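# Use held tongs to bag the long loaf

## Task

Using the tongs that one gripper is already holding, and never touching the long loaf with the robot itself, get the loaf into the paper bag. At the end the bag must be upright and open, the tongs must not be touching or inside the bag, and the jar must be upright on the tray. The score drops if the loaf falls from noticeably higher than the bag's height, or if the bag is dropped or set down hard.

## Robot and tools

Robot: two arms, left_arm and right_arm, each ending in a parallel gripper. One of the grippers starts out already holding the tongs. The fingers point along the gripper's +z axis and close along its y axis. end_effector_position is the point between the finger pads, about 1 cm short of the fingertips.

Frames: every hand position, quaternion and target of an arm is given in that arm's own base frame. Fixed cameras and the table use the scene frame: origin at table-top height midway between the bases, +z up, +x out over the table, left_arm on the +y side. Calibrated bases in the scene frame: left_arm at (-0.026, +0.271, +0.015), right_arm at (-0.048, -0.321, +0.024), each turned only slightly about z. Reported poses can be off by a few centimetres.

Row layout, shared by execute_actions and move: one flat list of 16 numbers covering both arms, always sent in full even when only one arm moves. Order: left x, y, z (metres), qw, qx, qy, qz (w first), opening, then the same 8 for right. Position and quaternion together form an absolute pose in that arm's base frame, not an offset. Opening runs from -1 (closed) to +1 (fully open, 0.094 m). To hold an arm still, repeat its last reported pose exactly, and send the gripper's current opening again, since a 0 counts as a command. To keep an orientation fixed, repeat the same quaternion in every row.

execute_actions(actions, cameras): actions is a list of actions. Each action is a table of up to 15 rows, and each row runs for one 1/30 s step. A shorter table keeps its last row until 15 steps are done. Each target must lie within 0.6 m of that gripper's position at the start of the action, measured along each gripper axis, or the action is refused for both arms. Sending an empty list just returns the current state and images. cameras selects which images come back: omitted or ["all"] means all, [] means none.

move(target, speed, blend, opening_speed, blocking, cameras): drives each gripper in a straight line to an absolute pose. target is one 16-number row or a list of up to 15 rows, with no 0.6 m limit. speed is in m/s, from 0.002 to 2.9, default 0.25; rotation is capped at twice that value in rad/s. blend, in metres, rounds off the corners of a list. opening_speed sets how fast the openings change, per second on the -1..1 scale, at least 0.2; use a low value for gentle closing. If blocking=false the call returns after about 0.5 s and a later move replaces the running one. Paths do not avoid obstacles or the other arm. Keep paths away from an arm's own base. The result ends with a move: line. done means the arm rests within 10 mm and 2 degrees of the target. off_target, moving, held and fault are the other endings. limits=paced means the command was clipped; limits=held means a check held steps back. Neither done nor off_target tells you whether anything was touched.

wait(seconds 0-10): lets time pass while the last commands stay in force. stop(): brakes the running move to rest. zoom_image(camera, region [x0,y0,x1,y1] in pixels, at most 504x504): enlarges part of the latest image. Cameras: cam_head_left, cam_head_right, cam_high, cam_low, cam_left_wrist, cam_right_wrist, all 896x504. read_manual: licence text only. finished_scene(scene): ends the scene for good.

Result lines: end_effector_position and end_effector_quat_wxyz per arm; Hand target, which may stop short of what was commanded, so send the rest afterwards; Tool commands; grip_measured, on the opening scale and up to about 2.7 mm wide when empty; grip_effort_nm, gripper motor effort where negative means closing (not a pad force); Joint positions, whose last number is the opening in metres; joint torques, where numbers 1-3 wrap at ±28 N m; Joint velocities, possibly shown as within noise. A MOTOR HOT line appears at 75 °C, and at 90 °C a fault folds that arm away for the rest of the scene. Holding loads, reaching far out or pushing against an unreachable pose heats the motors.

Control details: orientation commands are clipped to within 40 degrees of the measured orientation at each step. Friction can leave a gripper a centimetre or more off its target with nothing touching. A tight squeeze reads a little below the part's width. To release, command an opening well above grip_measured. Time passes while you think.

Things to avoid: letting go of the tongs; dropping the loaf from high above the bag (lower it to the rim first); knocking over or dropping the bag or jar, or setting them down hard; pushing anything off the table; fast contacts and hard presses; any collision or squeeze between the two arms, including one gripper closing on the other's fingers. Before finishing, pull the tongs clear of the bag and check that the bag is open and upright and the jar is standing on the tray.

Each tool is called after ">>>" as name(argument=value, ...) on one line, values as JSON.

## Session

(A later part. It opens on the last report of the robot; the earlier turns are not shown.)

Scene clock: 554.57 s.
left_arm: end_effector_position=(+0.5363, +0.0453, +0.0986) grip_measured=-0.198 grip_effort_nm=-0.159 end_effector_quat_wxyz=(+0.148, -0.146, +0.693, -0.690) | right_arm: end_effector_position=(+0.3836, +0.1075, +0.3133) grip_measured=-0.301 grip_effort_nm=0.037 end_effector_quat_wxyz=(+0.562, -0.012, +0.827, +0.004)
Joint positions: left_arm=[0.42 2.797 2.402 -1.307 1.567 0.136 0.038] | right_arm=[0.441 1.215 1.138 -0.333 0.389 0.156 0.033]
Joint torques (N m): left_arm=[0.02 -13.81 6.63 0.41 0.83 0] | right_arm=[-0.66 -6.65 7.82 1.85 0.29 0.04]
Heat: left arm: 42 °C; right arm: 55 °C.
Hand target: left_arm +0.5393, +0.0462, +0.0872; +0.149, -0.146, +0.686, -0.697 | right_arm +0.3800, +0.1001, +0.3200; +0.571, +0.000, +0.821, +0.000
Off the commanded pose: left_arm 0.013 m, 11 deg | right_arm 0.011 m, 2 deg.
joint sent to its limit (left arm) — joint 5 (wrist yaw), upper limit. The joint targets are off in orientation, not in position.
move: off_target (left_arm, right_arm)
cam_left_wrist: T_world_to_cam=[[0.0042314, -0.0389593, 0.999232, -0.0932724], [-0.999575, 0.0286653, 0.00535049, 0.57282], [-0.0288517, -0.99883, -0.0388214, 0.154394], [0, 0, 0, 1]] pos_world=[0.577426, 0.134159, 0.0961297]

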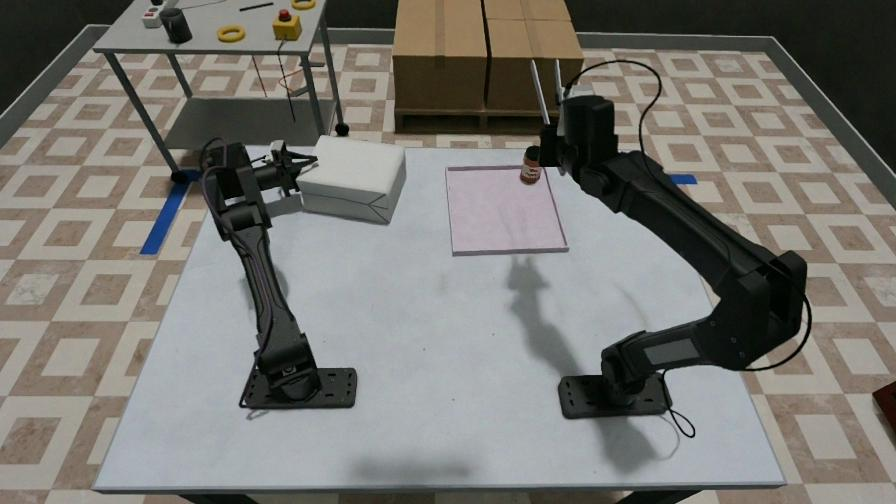

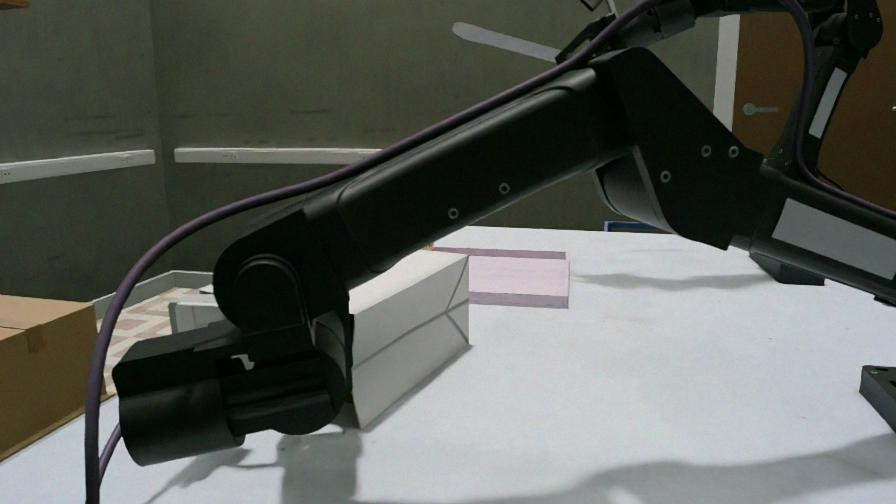

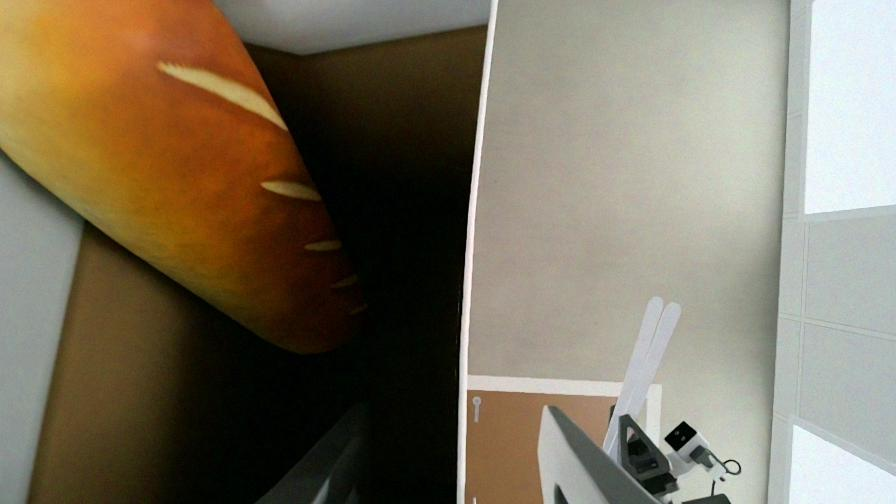

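>>> move(target=[0.5393,0.0462,0.0872,0.149,-0.146,0.686,-0.697,-1,0.38,0.10,0.32,0.57,0,0.82,0,-0.3], opening_speed=0.5, cameras=["cam_low","cam_left_wrist"])

Scene clock: 560.53 s.
left_arm: end_effector_position=(+0.5369, +0.0455, +0.0986) grip_measured=-0.984 grip_effort_nm=-0.891 end_effector_quat_wxyz=(+0.151, -0.144, +0.694, -0.690) | right_arm: end_effector_position=(+0.3836, +0.1075, +0.3133) grip_measured=-0.301 grip_effort_nm=0.037 end_effector_quat_wxyz=(+0.562, -0.012, +0.827, +0.004)
Joint positions: left_arm=[0.42 2.797 2.402 -1.298 1.567 0.133 0.001] | right_arm=[0.441 1.215 1.138 -0.333 0.389 0.156 0.033]
Joint torques (N m): left_arm=[-0.06 -14.65 5.5 0.33 0.86 0.03] | right_arm=[-0.66 -6.65 7.8 1.85 0.29 0.04]
Heat: left arm: 42 °C; right arm: 55 °C.
Hand target: left_arm +0.5384, +0.0462, +0.0873; +0.149, -0.147, +0.686, -0.697 | right_arm +0.3800, +0.1001, +0.3200; +0.571, +0.000, +0.821, +0.000
Off the commanded pose: left_arm 0.012 m, 1 deg | right_arm 0.011 m, 2 deg.
joint sent to its limit (left arm) — joint 5 (wrist yaw), upper limit. The joint targets still meet the commanded pose.
move: off_target (left_arm, right_arm)
cam_left_wrist: T_world_to_cam=[[-0.001965, -0.0417531, 0.999126, -0.0896977], [-0.99959, 0.0286148, -0.000770109, 0.574022], [-0.0285576, -0.998718, -0.0417922, 0.154831], [0, 0, 0, 1]] pos_world=[0.578032, 0.134462, 0.0965321]

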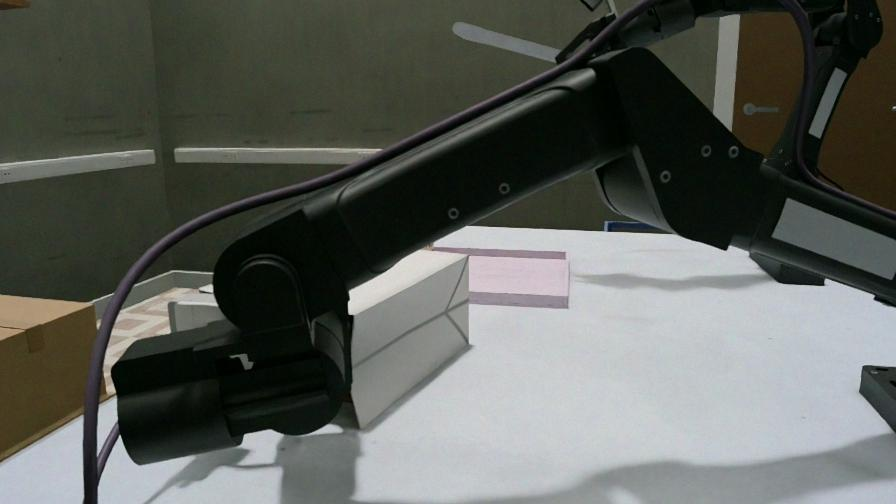

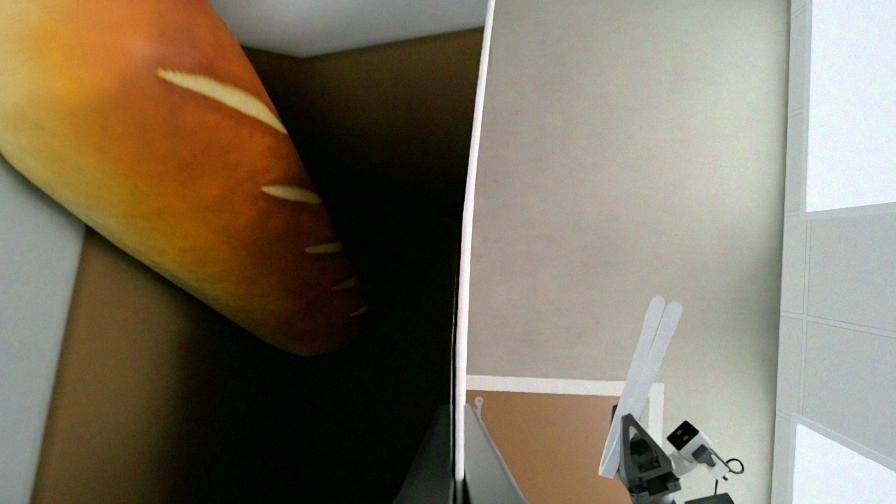

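>>> move(target=[[0.530,0.015,0.150,0.187,-0.105,0.766,-0.607,-1,0.38,0.10,0.32,0.57,0,0.82,0,-0.3],[0.522,-0.018,0.192,0.2216,-0.062,0.831,-0.508,-1,0.38,0.10,0.32,0.57,0,0.82,0,-0.3]], speed=0.06, cameras=["cam_high","cam_low","cam_left_wrist"])

Scene clock: 594.67 s.
left_arm: end_effector_position=(+0.5289, -0.0133, +0.1680) grip_measured=-0.984 grip_effort_nm=-0.891 end_effector_quat_wxyz=(+0.207, -0.076, +0.834, -0.505) | right_arm: end_effector_position=(+0.3836, +0.1075, +0.3133) grip_measured=-0.301 grip_effort_nm=0.037 end_effector_quat_wxyz=(+0.562, -0.012, +0.827, +0.004)
Joint positions: left_arm=[0.28 2.281 1.983 -0.852 1.113 -0.165 0.001] | right_arm=[0.441 1.215 1.138 -0.333 0.389 0.156 0.033]
Joint torques (N m): left_arm=[-0.39 -20.63 4.1 0.83 0.69 -0.01] | right_arm=[-0.66 -6.64 7.82 1.85 0.29 0.04]
Heat: left arm: 47 °C; right arm: 55 °C.
Hand target: left_arm +0.5224, -0.0182, +0.1915; +0.221, -0.061, +0.830, -0.508 | right_arm +0.3801, +0.1001, +0.3200; +0.571, +0.000, +0.821, +0.000
Off the commanded pose: left_arm 0.025 m, 2 deg | right_arm 0.011 m, 2 deg.
move: off_target (left_arm, right_arm)
cam_left_wrist: T_world_to_cam=[[-0.0753923, -0.507246, 0.858497, -0.105316], [-0.997114, 0.0460935, -0.060331, 0.57668], [-0.00896844, -0.860568, -0.509257, 0.168726], [0, 0, 0, 1]] pos_world=[0.568588, 0.065198, 0.21113]

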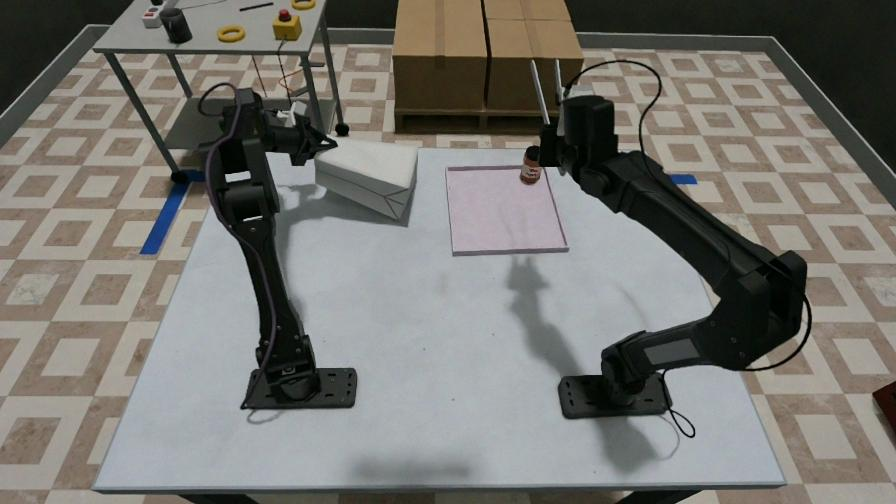

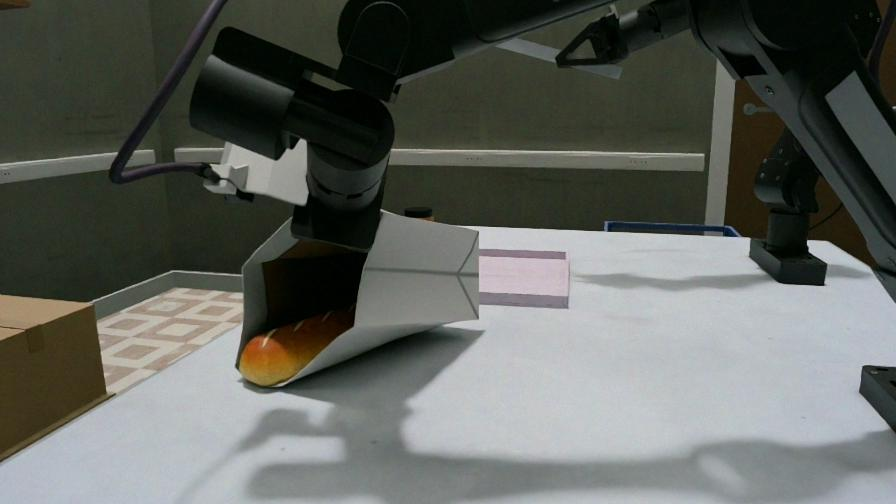

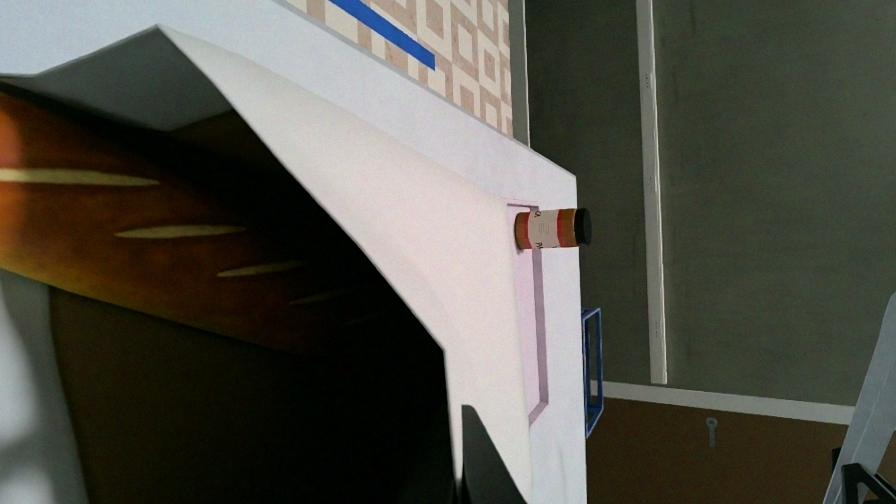

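>>> move(target=[[0.512,-0.059,0.227,0.2526,-0.0181,0.8817,-0.3997,-1,0.38,0.10,0.32,0.57,0,0.82,0,-0.3],[0.5015,-0.1047,0.242,0.2792,0.0261,0.9173,-0.2848,-1,0.38,0.10,0.32,0.57,0,0.82,0,-0.3]], speed=0.06, cameras=["cam_high","cam_low","cam_left_wrist"])

Scene clock: 621.73 s.
left_arm: end_effector_position=(+0.5100, -0.1017, +0.2157) grip_measured=-0.984 grip_effort_nm=-0.886 end_effector_quat_wxyz=(+0.259, +0.012, +0.923, -0.283) | right_arm: end_effector_position=(+0.3836, +0.1075, +0.3133) grip_measured=-0.301 grip_effort_nm=0.042 end_effector_quat_wxyz=(+0.562, -0.012, +0.827, +0.004)
Joint positions: left_arm=[-0.02 2.036 1.975 -0.911 0.547 -0.165 0.001] | right_arm=[0.441 1.215 1.138 -0.333 0.389 0.156 0.033]
Joint torques (N m): left_arm=[-0.29 -18.13 5.9 1.07 0.34 0.13] | right_arm=[-0.66 -6.65 7.82 1.85 0.29 0.04]
Heat: left arm: 53 °C; right arm: 56 °C.
Hand target: left_arm +0.5016, -0.1047, +0.2413; +0.279, +0.026, +0.917, -0.285 | right_arm +0.3801, +0.1002, +0.3201; +0.571, +0.000, +0.821, +0.000
Off the commanded pose: left_arm 0.028 m, 3 deg | right_arm 0.011 m, 2 deg.
move: off_target (left_arm, right_arm)
cam_left_wrist: T_world_to_cam=[[-0.160547, -0.857752, 0.488351, -0.104827], [-0.985479, 0.11159, -0.12798, 0.580131], [0.05528, -0.501806, -0.863212, 0.196809], [0, 0, 0, 1]] pos_world=[0.543997, -0.0558917, 0.295325]

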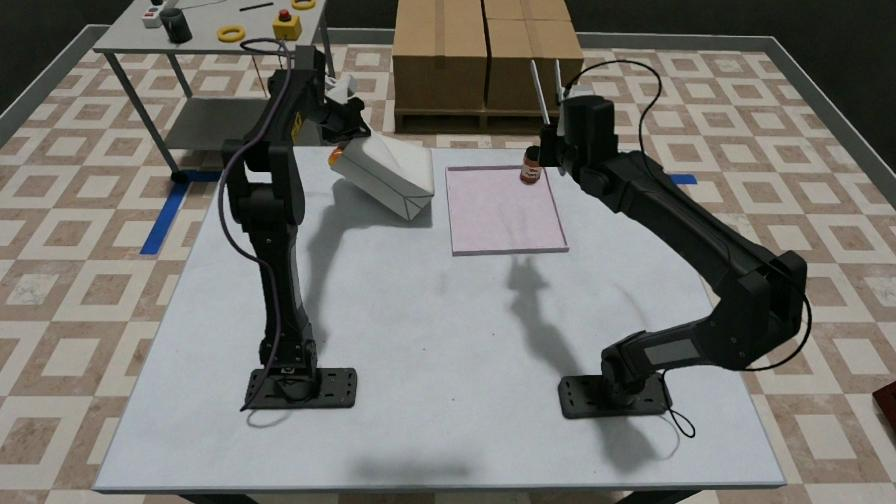

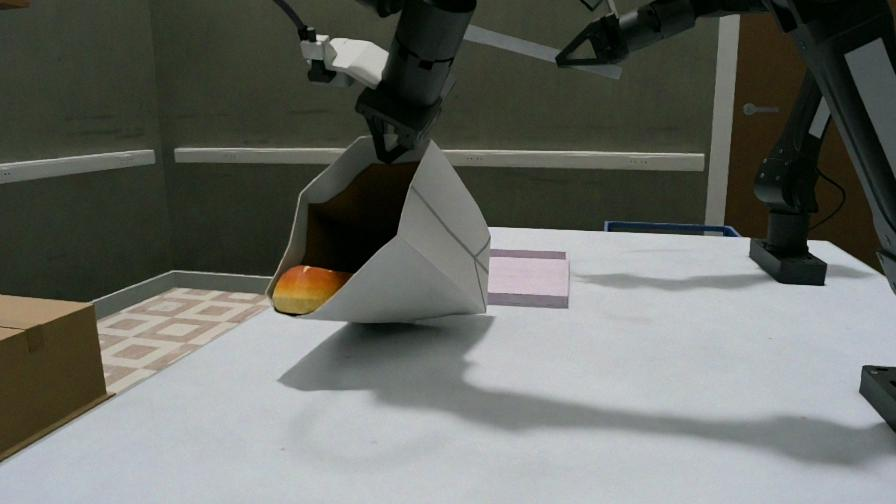

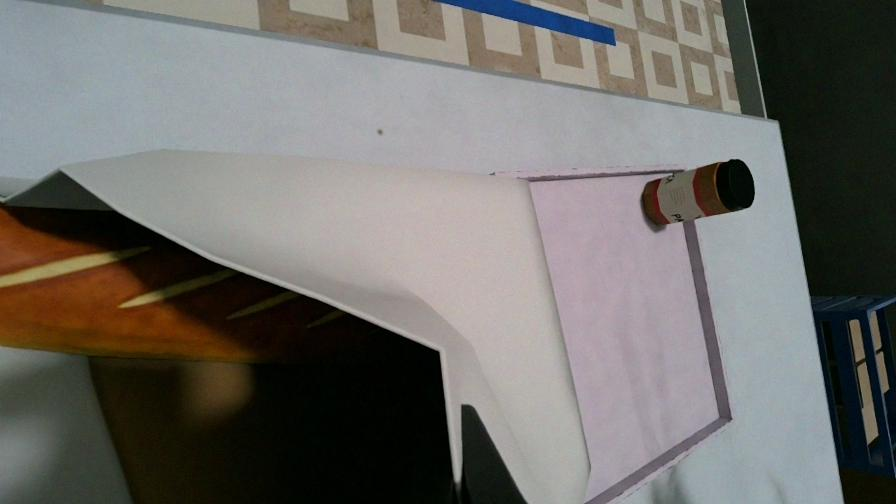

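>>> move(target=[[0.4895,-0.13,0.250,0.301,0.0699,0.9373,-0.1651,-1,0.38,0.10,0.32,0.57,0,0.82,0,-0.3],[0.475,-0.155,0.255,0.3158,0.1069,0.9415,-0.0589,-1,0.38,0.10,0.32,0.57,0,0.82,0,-0.3]], speed=0.06, cameras=["cam_high","cam_low","cam_left_wrist"])

Scene clock: 634.90 s.
left_arm: end_effector_position=(+0.4789, -0.1553, +0.2193) grip_measured=-0.984 grip_effort_nm=-0.882 end_effector_quat_wxyz=(+0.283, +0.101, +0.952, -0.056) | right_arm: end_effector_position=(+0.3836, +0.1075, +0.3132) grip_measured=-0.301 grip_effort_nm=0.032 end_effector_quat_wxyz=(+0.562, -0.012, +0.827, +0.004)
Joint positions: left_arm=[-0.319 1.97 1.989 -1.006 -0.009 -0.105 0.001] | right_arm=[0.441 1.215 1.138 -0.333 0.389 0.156 0.033]
Joint torques (N m): left_arm=[-0.4 -17.57 8.31 1.08 -0.05 0.1] | right_arm=[-0.68 -6.65 7.82 1.85 0.29 0.04]
Heat: left arm: 56 °C; right arm: 56 °C.
Hand target: left_arm +0.4744, -0.1549, +0.2543; +0.316, +0.107, +0.941, -0.059 | right_arm +0.3800, +0.1001, +0.3200; +0.571, +0.000, +0.821, +0.000
Off the commanded pose: left_arm 0.036 m, 4 deg | right_arm 0.011 m, 2 deg.
move: off_target (left_arm, right_arm)
cam_left_wrist: T_world_to_cam=[[-0.21279, -0.97694, 0.0175795, -0.0478538], [-0.968816, 0.208615, -0.133702, 0.564223], [0.126951, -0.0454818, -0.990866, 0.239341], [0, 0, 0, 1]] pos_world=[0.506061, -0.15357, 0.313434]

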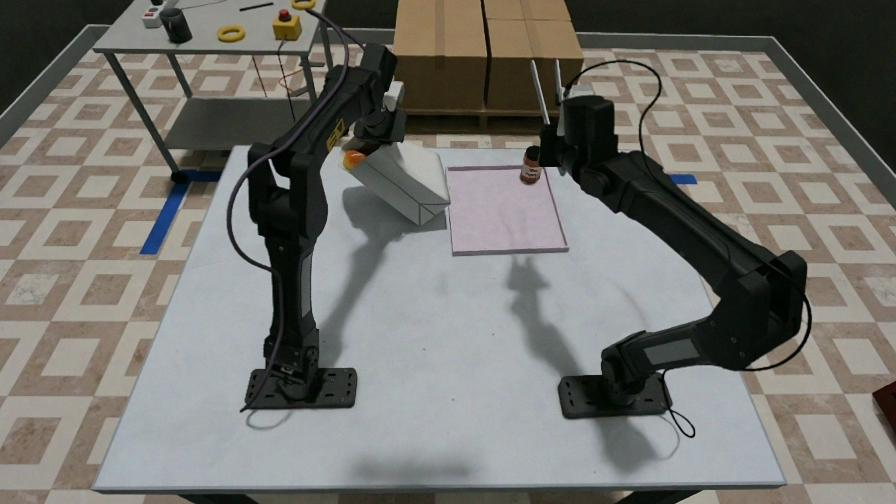

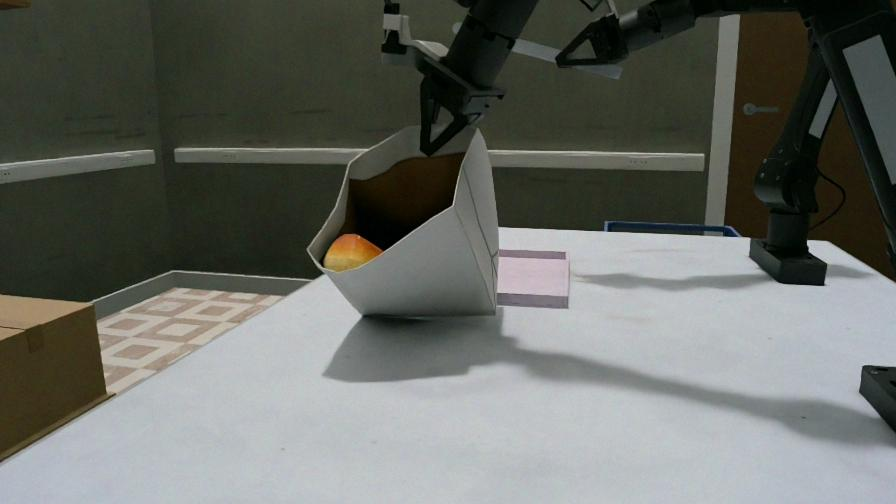

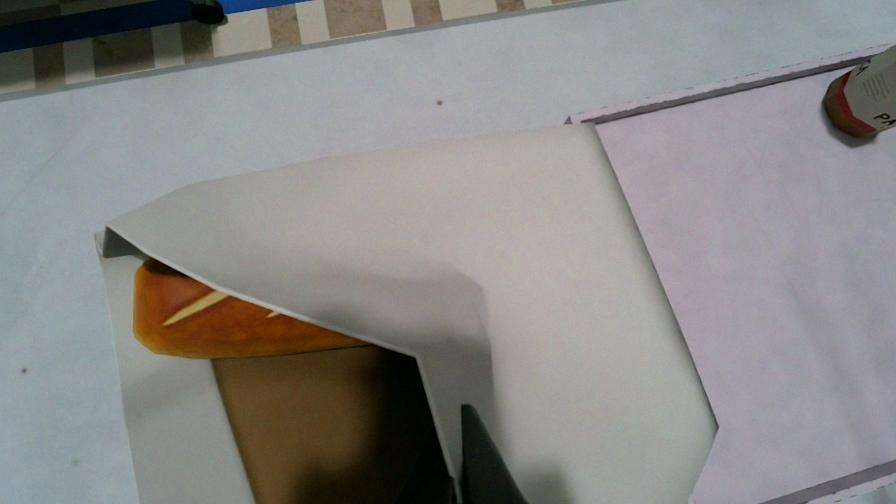

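>>> move(target=[[0.475,-0.150,0.31,0.3158,0.1069,0.9415,-0.0589,-1,0.38,0.10,0.32,0.57,0,0.82,0,-0.3]], speed=0.05, cameras=["cam_high","cam_low","cam_left_wrist"])

Scene clock: 640.47 s.
left_arm: end_effector_position=(+0.4676, -0.1509, +0.3103) grip_measured=-0.984 grip_effort_nm=-0.886 end_effector_quat_wxyz=(+0.312, +0.104, +0.942, -0.060) | right_arm: end_effector_position=(+0.3836, +0.1075, +0.3132) grip_measured=-0.301 grip_effort_nm=0.042 end_effector_quat_wxyz=(+0.562, -0.012, +0.827, +0.004)
Joint positions: left_arm=[-0.318 2.061 2.494 -1.357 -0.01 -0.094 0.001] | right_arm=[0.441 1.215 1.138 -0.333 0.389 0.156 0.033]
Joint torques (N m): left_arm=[0.64 -9.91 7.62 1.3 0.02 0.19] | right_arm=[-0.68 -6.65 7.82 1.85 0.29 0.04]
Heat: left arm: 56 °C; right arm: 56 °C.
Hand target: left_arm +0.4748, -0.1500, +0.3099; +0.317, +0.107, +0.941, -0.059 | right_arm +0.3800, +0.1001, +0.3200; +0.571, +0.000, +0.821, +0.000
Off the commanded pose: left_arm 0.008 m, 1 deg | right_arm 0.011 m, 2 deg.
move: off_target (right_arm)
cam_left_wrist: T_world_to_cam=[[-0.221004, -0.975119, 0.0173043, -0.0433203], [-0.957241, 0.213487, -0.195224, 0.57891], [0.186673, -0.0597098, -0.980606, 0.29781], [0, 0, 0, 1]] pos_world=[0.488989, -0.14805, 0.405801]

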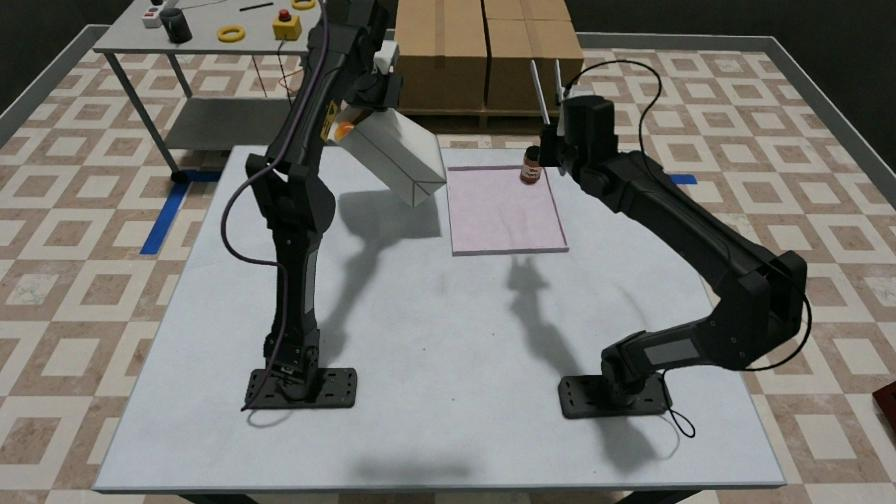

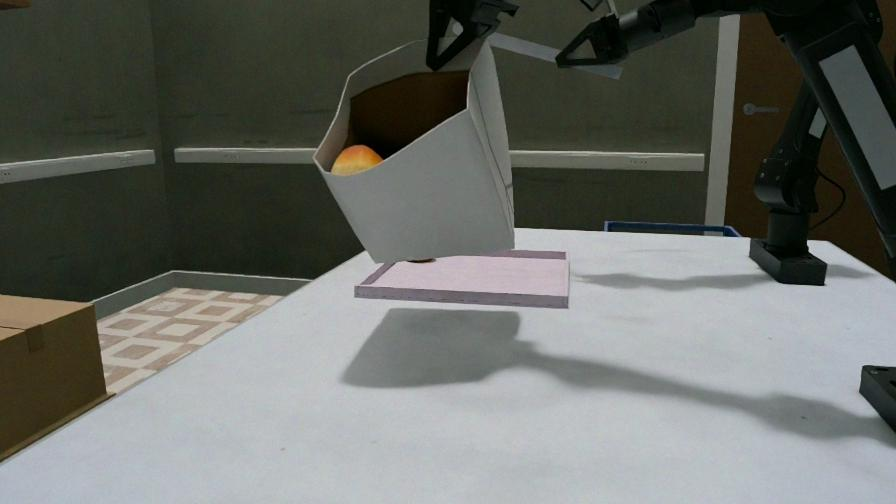

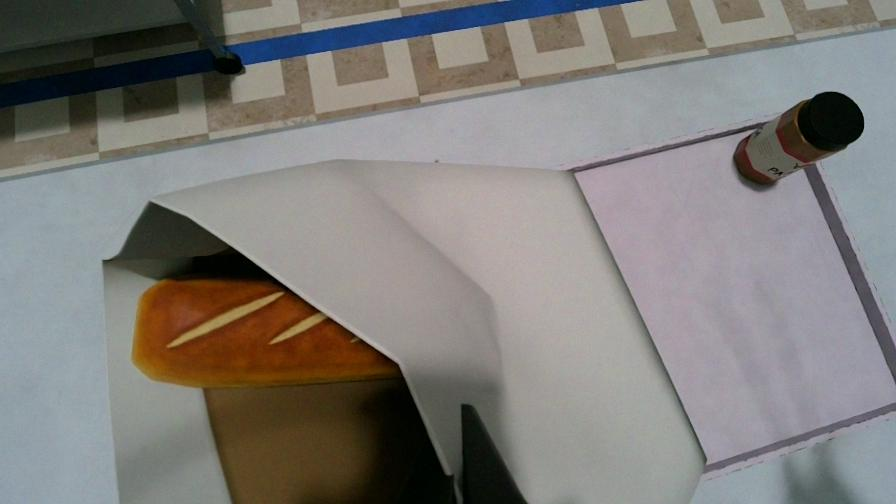

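>>> move(target=[[0.491,-0.085,0.30,0.3158,0.1069,0.9415,-0.0589,-1,0.38,0.10,0.32,0.57,0,0.82,0,-0.3],[0.491,-0.085,0.215,0.3158,0.1069,0.9415,-0.0589,-1,0.38,0.10,0.32,0.57,0,0.82,0,-0.3]], speed=[0.08,0.04], cameras=["cam_high","cam_low","cam_left_wrist"])

Scene clock: 653.13 s.
left_arm: end_effector_position=(+0.4953, -0.0847, +0.1959) grip_measured=-0.984 grip_effort_nm=-0.886 end_effector_quat_wxyz=(+0.293, +0.101, +0.949, -0.057) | right_arm: end_effector_position=(+0.3836, +0.1075, +0.3132) grip_measured=-0.301 grip_effort_nm=0.042 end_effector_quat_wxyz=(+0.562, -0.012, +0.827, +0.004)
Joint positions: left_arm=[-0.139 1.929 1.826 -0.868 0.09 0.044 0.001] | right_arm=[0.441 1.215 1.138 -0.333 0.389 0.156 0.033]
Joint torques (N m): left_arm=[-0.01 -17.13 4.72 1.35 0.15 0.15] | right_arm=[-0.66 -6.65 7.8 1.86 0.29 0.04]
Heat: left arm: 52 °C; right arm: 56 °C.
Hand target: left_arm +0.4910, -0.0850, +0.2148; +0.315, +0.107, +0.941, -0.059 | right_arm +0.3800, +0.1001, +0.3200; +0.571, +0.000, +0.821, +0.000
Off the commanded pose: left_arm 0.020 m, 3 deg | right_arm 0.011 m, 2 deg.
move: off_target (left_arm, right_arm)
cam_left_wrist: T_world_to_cam=[[-0.212539, -0.977006, 0.0169575, 0.0250175], [-0.965828, 0.207409, -0.155429, 0.564943], [0.148338, -0.0494126, -0.987702, 0.20577], [0, 0, 0, 1]] pos_world=[0.520431, -0.0825645, 0.290623]

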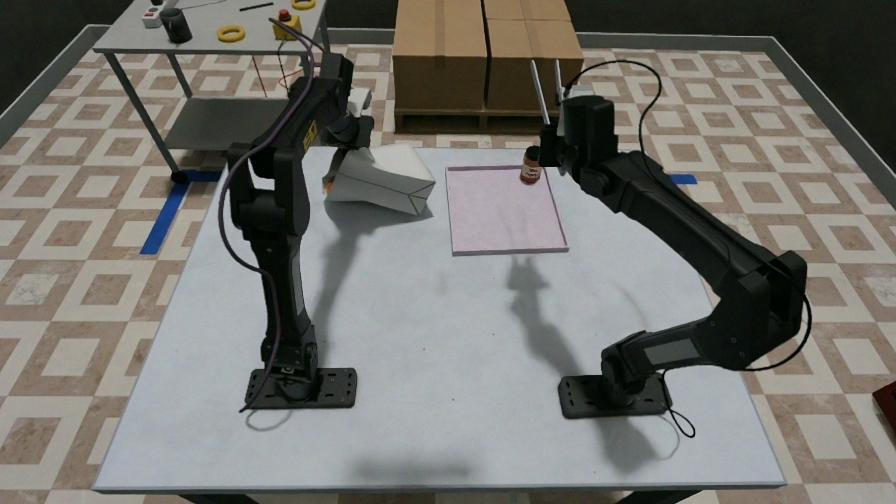

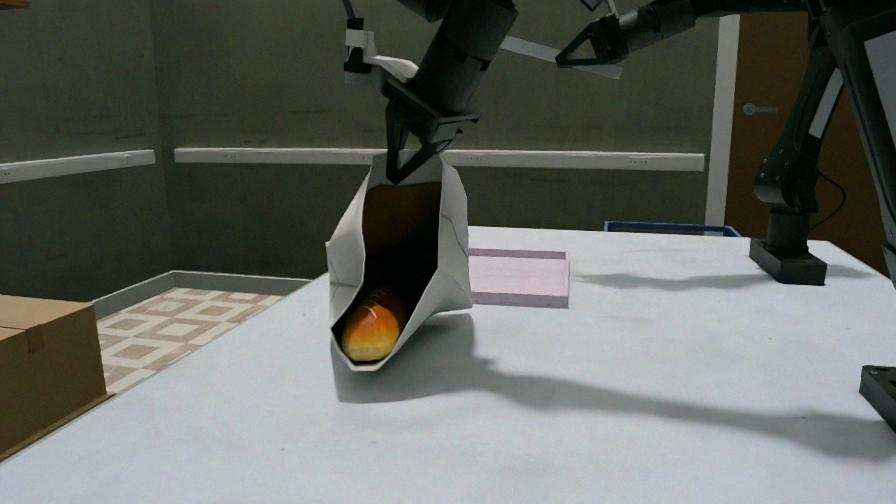

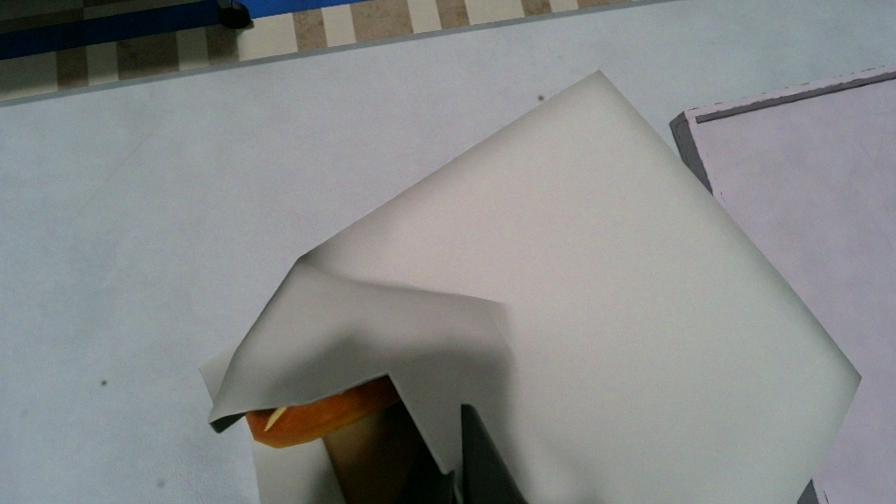

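>>> move(target=[[0.480,-0.09,0.32,0.3158,0.1069,0.9415,-0.0589,-1,0.36,0.0,0.33,0.57,0,0.82,0,-0.3],[0.480,-0.09,0.32,0.1323,0.191,0.9471,0.224,-1,0.36,0.0,0.33,0.57,0,0.82,0,-0.3]], speed=[0.08,0.1], cameras=["cam_high","cam_low","cam_left_wrist"])

Scene clock: 676.40 s.
left_arm: end_effector_position=(+0.4741, -0.0890, +0.3301) grip_measured=-0.984 grip_effort_nm=-0.886 end_effector_quat_wxyz=(+0.299, +0.208, +0.905, +0.221) | right_arm: end_effector_position=(+0.3645, +0.0008, +0.3270) grip_measured=-0.301 grip_effort_nm=0.046 end_effector_quat_wxyz=(+0.564, +0.002, +0.825, -0.001)
Joint positions: left_arm=[-0.368 2.226 2.834 -1.583 -0.507 0.242 0.001] | right_arm=[0.003 1.057 1.093 -0.407 0.007 0.004 0.033]
Joint torques (N m): left_arm=[-0.43 -10.25 4.36 1.2 -0.49 0.08] | right_arm=[-0.79 -4.78 7.31 1.93 -0.11 -0.07]
Heat: left arm: 54 °C; right arm: 56 °C.
Hand target: left_arm +0.4793, -0.0899, +0.3195; +0.286, +0.215, +0.904, +0.234 | right_arm +0.3601, +0.0000, +0.3300; +0.571, +0.000, +0.821, +0.000
Off the commanded pose: left_arm 0.012 m, 20 deg | right_arm 0.005 m, 1 deg.
joint sent to its limit (left arm) — joint 4 (wrist pitch), lower limit. The joint targets are off in orientation, not in position.
move: off_target (left_arm)
cam_left_wrist: T_world_to_cam=[[-0.227986, -0.802157, -0.551876, 0.224742], [-0.938474, 0.332044, -0.0949356, 0.544368], [0.259401, 0.496277, -0.828505, 0.284549], [0, 0, 0, 1]] pos_world=[0.488301, -0.141691, 0.411459]

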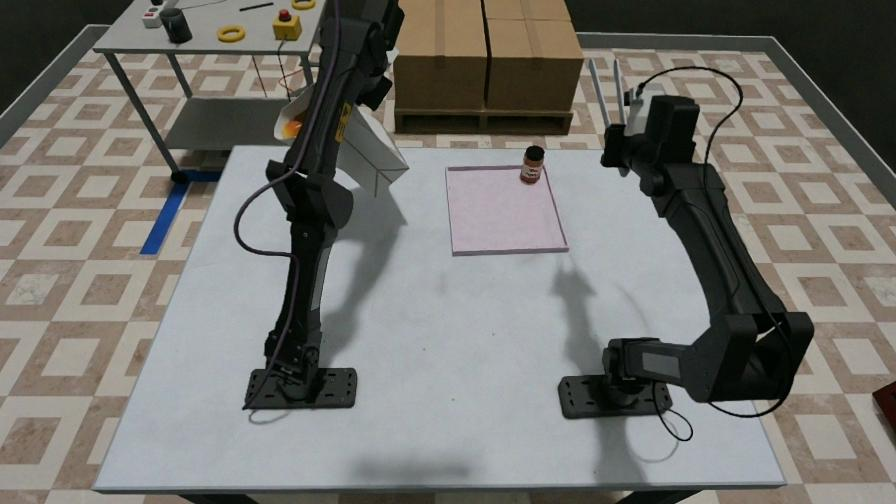

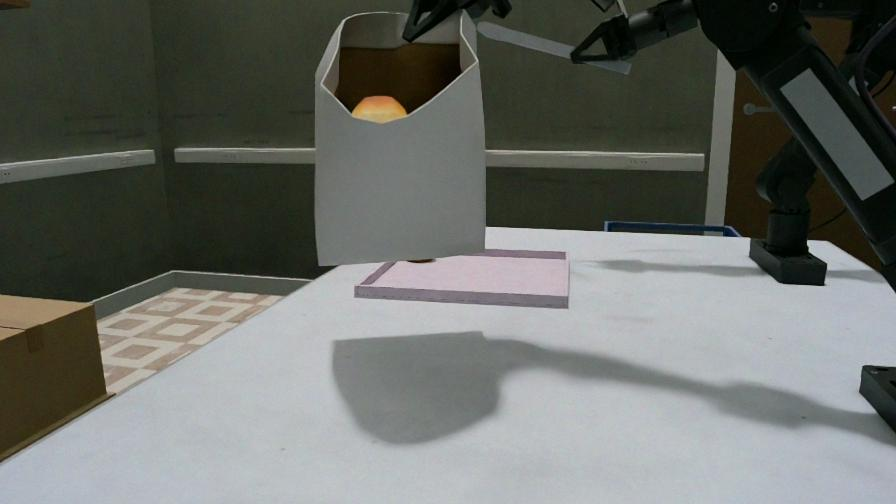

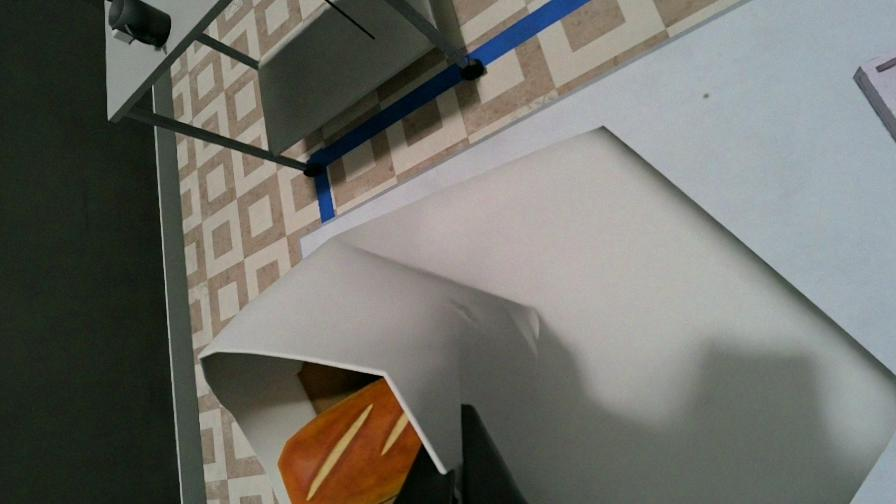

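>>> move(target=[0.480,-0.10,0.235,0.286,0.215,0.904,0.234,-1,0.36,0.0,0.33,0.57,0,0.82,0,-0.3], speed=0.05, cameras=["cam_high","cam_low","cam_left_wrist"])

Scene clock: 685.97 s.
left_arm: end_effector_position=(+0.4841, -0.1009, +0.2150) grip_measured=-0.984 grip_effort_nm=-0.886 end_effector_quat_wxyz=(+0.260, +0.228, +0.909, +0.234) | right_arm: end_effector_position=(+0.3644, +0.0008, +0.3269) grip_measured=-0.301 grip_effort_nm=0.032 end_effector_quat_wxyz=(+0.564, +0.002, +0.826, -0.001)
Joint positions: left_arm=[-0.39 2.004 1.975 -1.035 -0.529 0.24 0.001] | right_arm=[0.003 1.057 1.093 -0.408 0.007 0.004 0.033]
Joint torques (N m): left_arm=[-0.54 -17.62 4.33 1.21 -0.45 -0.07] | right_arm=[-0.79 -4.77 7.31 1.93 -0.11 -0.07]
Heat: left arm: 52 °C; right arm: 55 °C.
Hand target: left_arm +0.4799, -0.0999, +0.2347; +0.285, +0.215, +0.904, +0.234 | right_arm +0.3601, +0.0000, +0.3301; +0.571, +0.000, +0.821, +0.000
Off the commanded pose: left_arm 0.020 m, 3 deg | right_arm 0.005 m, 1 deg.
move: off_target (left_arm)
cam_left_wrist: T_world_to_cam=[[-0.278316, -0.771706, -0.571848, 0.185591], [-0.939048, 0.343719, -0.00681605, 0.529258], [0.201815, 0.535096, -0.820331, 0.222545], [0, 0, 0, 1]] pos_world=[0.503738, -0.157777, 0.292298]

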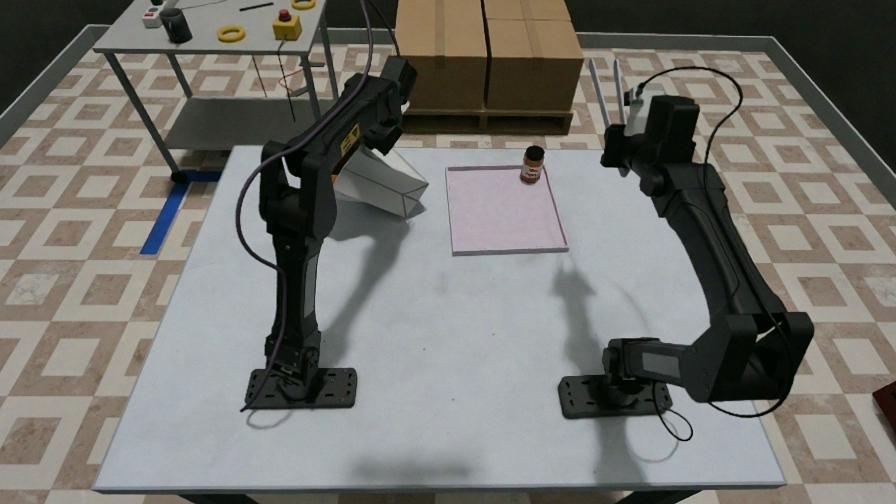

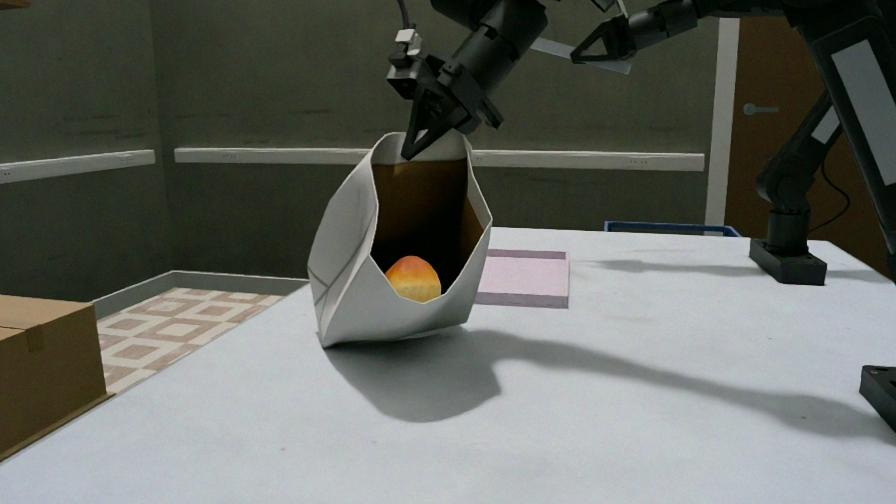

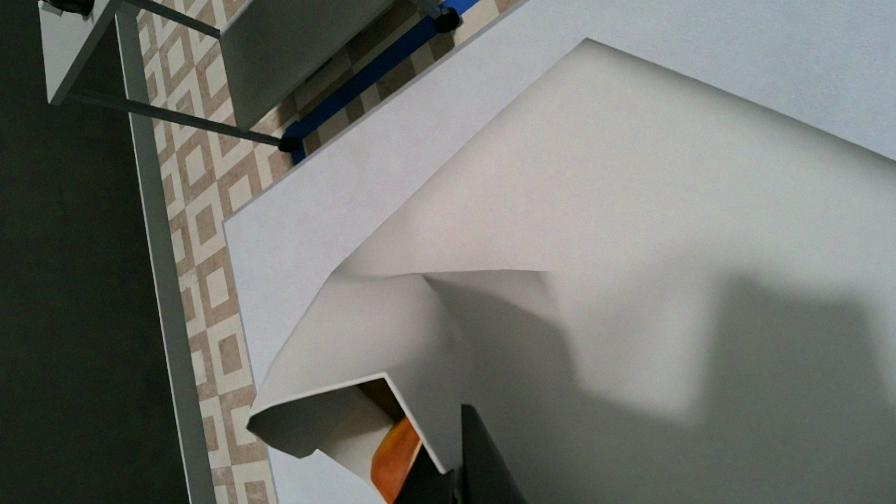

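>>> move(target=[[0.498,-0.135,0.248,0.286,0.215,0.904,0.234,-1,0.36,0.0,0.33,0.57,0,0.82,0,-0.3],[0.515,-0.172,0.248,0.286,0.215,0.904,0.234,-1,0.36,0.0,0.33,0.57,0,0.82,0,-0.3],[0.525,-0.195,0.24,0.286,0.215,0.904,0.234,-1,0.36,0.0,0.33,0.57,0,0.82,0,-0.3]], speed=0.05, cameras=["cam_high","cam_low","cam_left_wrist"])

Scene clock: 702.77 s.
left_arm: end_effector_position=(+0.5183, -0.1936, +0.2420) grip_measured=-0.984 grip_effort_nm=-0.886 end_effector_quat_wxyz=(+0.306, +0.232, +0.896, +0.222) | right_arm: end_effector_position=(+0.3644, +0.0008, +0.3268) grip_measured=-0.301 grip_effort_nm=0.042 end_effector_quat_wxyz=(+0.564, +0.002, +0.826, -0.001)
Joint positions: left_arm=[-0.539 2.461 2.832 -1.401 -0.589 0.134 0.001] | right_arm=[0.003 1.057 1.093 -0.408 0.007 0.004 0.033]
Joint torques (N m): left_arm=[-0.14 -12.97 7.34 1.19 -0.6 -0.08] | right_arm=[-0.79 -4.78 7.31 1.94 -0.11 -0.07]
Heat: left arm: 57 °C; right arm: 55 °C.
Hand target: left_arm +0.5243, -0.1947, +0.2397; +0.315, +0.221, +0.894, +0.230 | right_arm +0.3601, +0.0000, +0.3300; +0.571, +0.000, +0.821, +0.000
Off the commanded pose: left_arm 0.007 m, 3 deg | right_arm 0.005 m, 1 deg.
elbow stopped short (left arm): the move would have taken joint 3 (elbow) straighter than the controller allows.
move: off_target (left_arm)
cam_left_wrist: T_world_to_cam=[[-0.262356, -0.780084, -0.568012, 0.12823], [-0.919785, 0.380173, -0.097279, 0.61238], [0.291829, 0.496927, -0.817251, 0.232674], [0, 0, 0, 1]] pos_world=[0.529, -0.248402, 0.322561]

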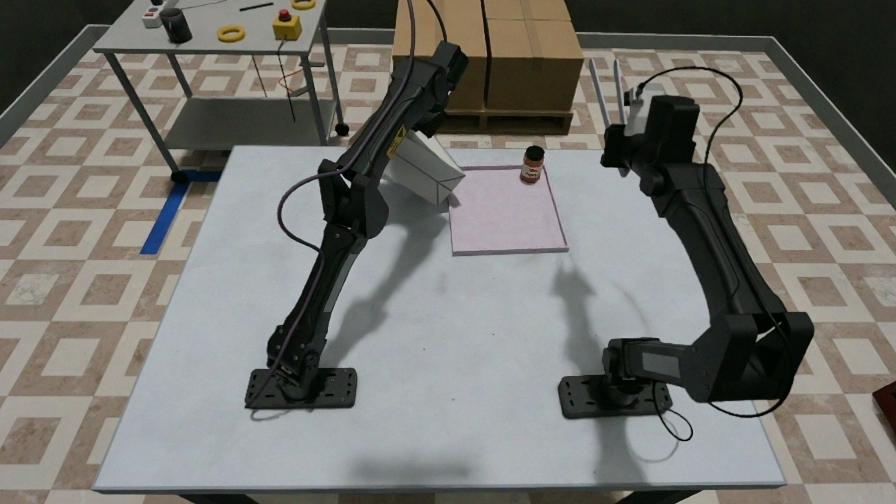

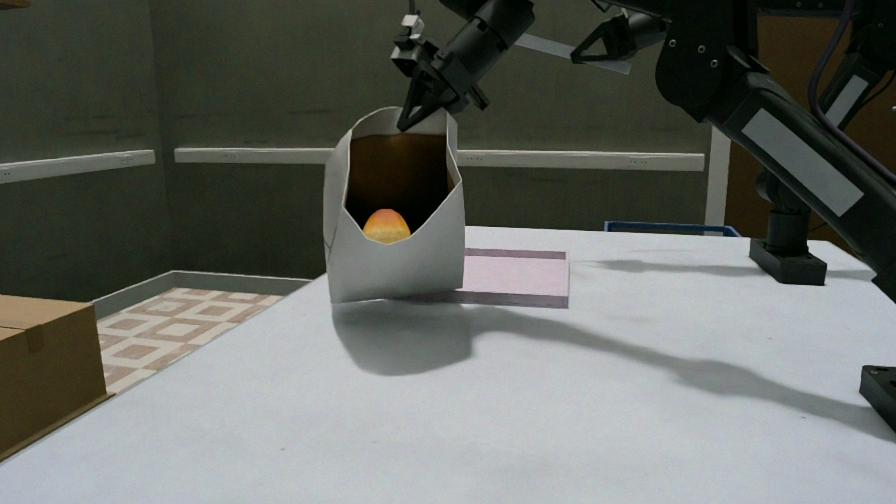

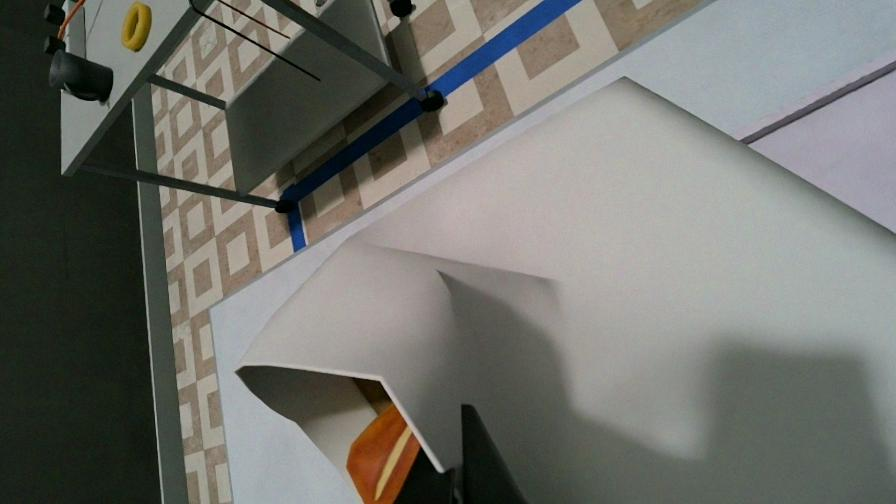

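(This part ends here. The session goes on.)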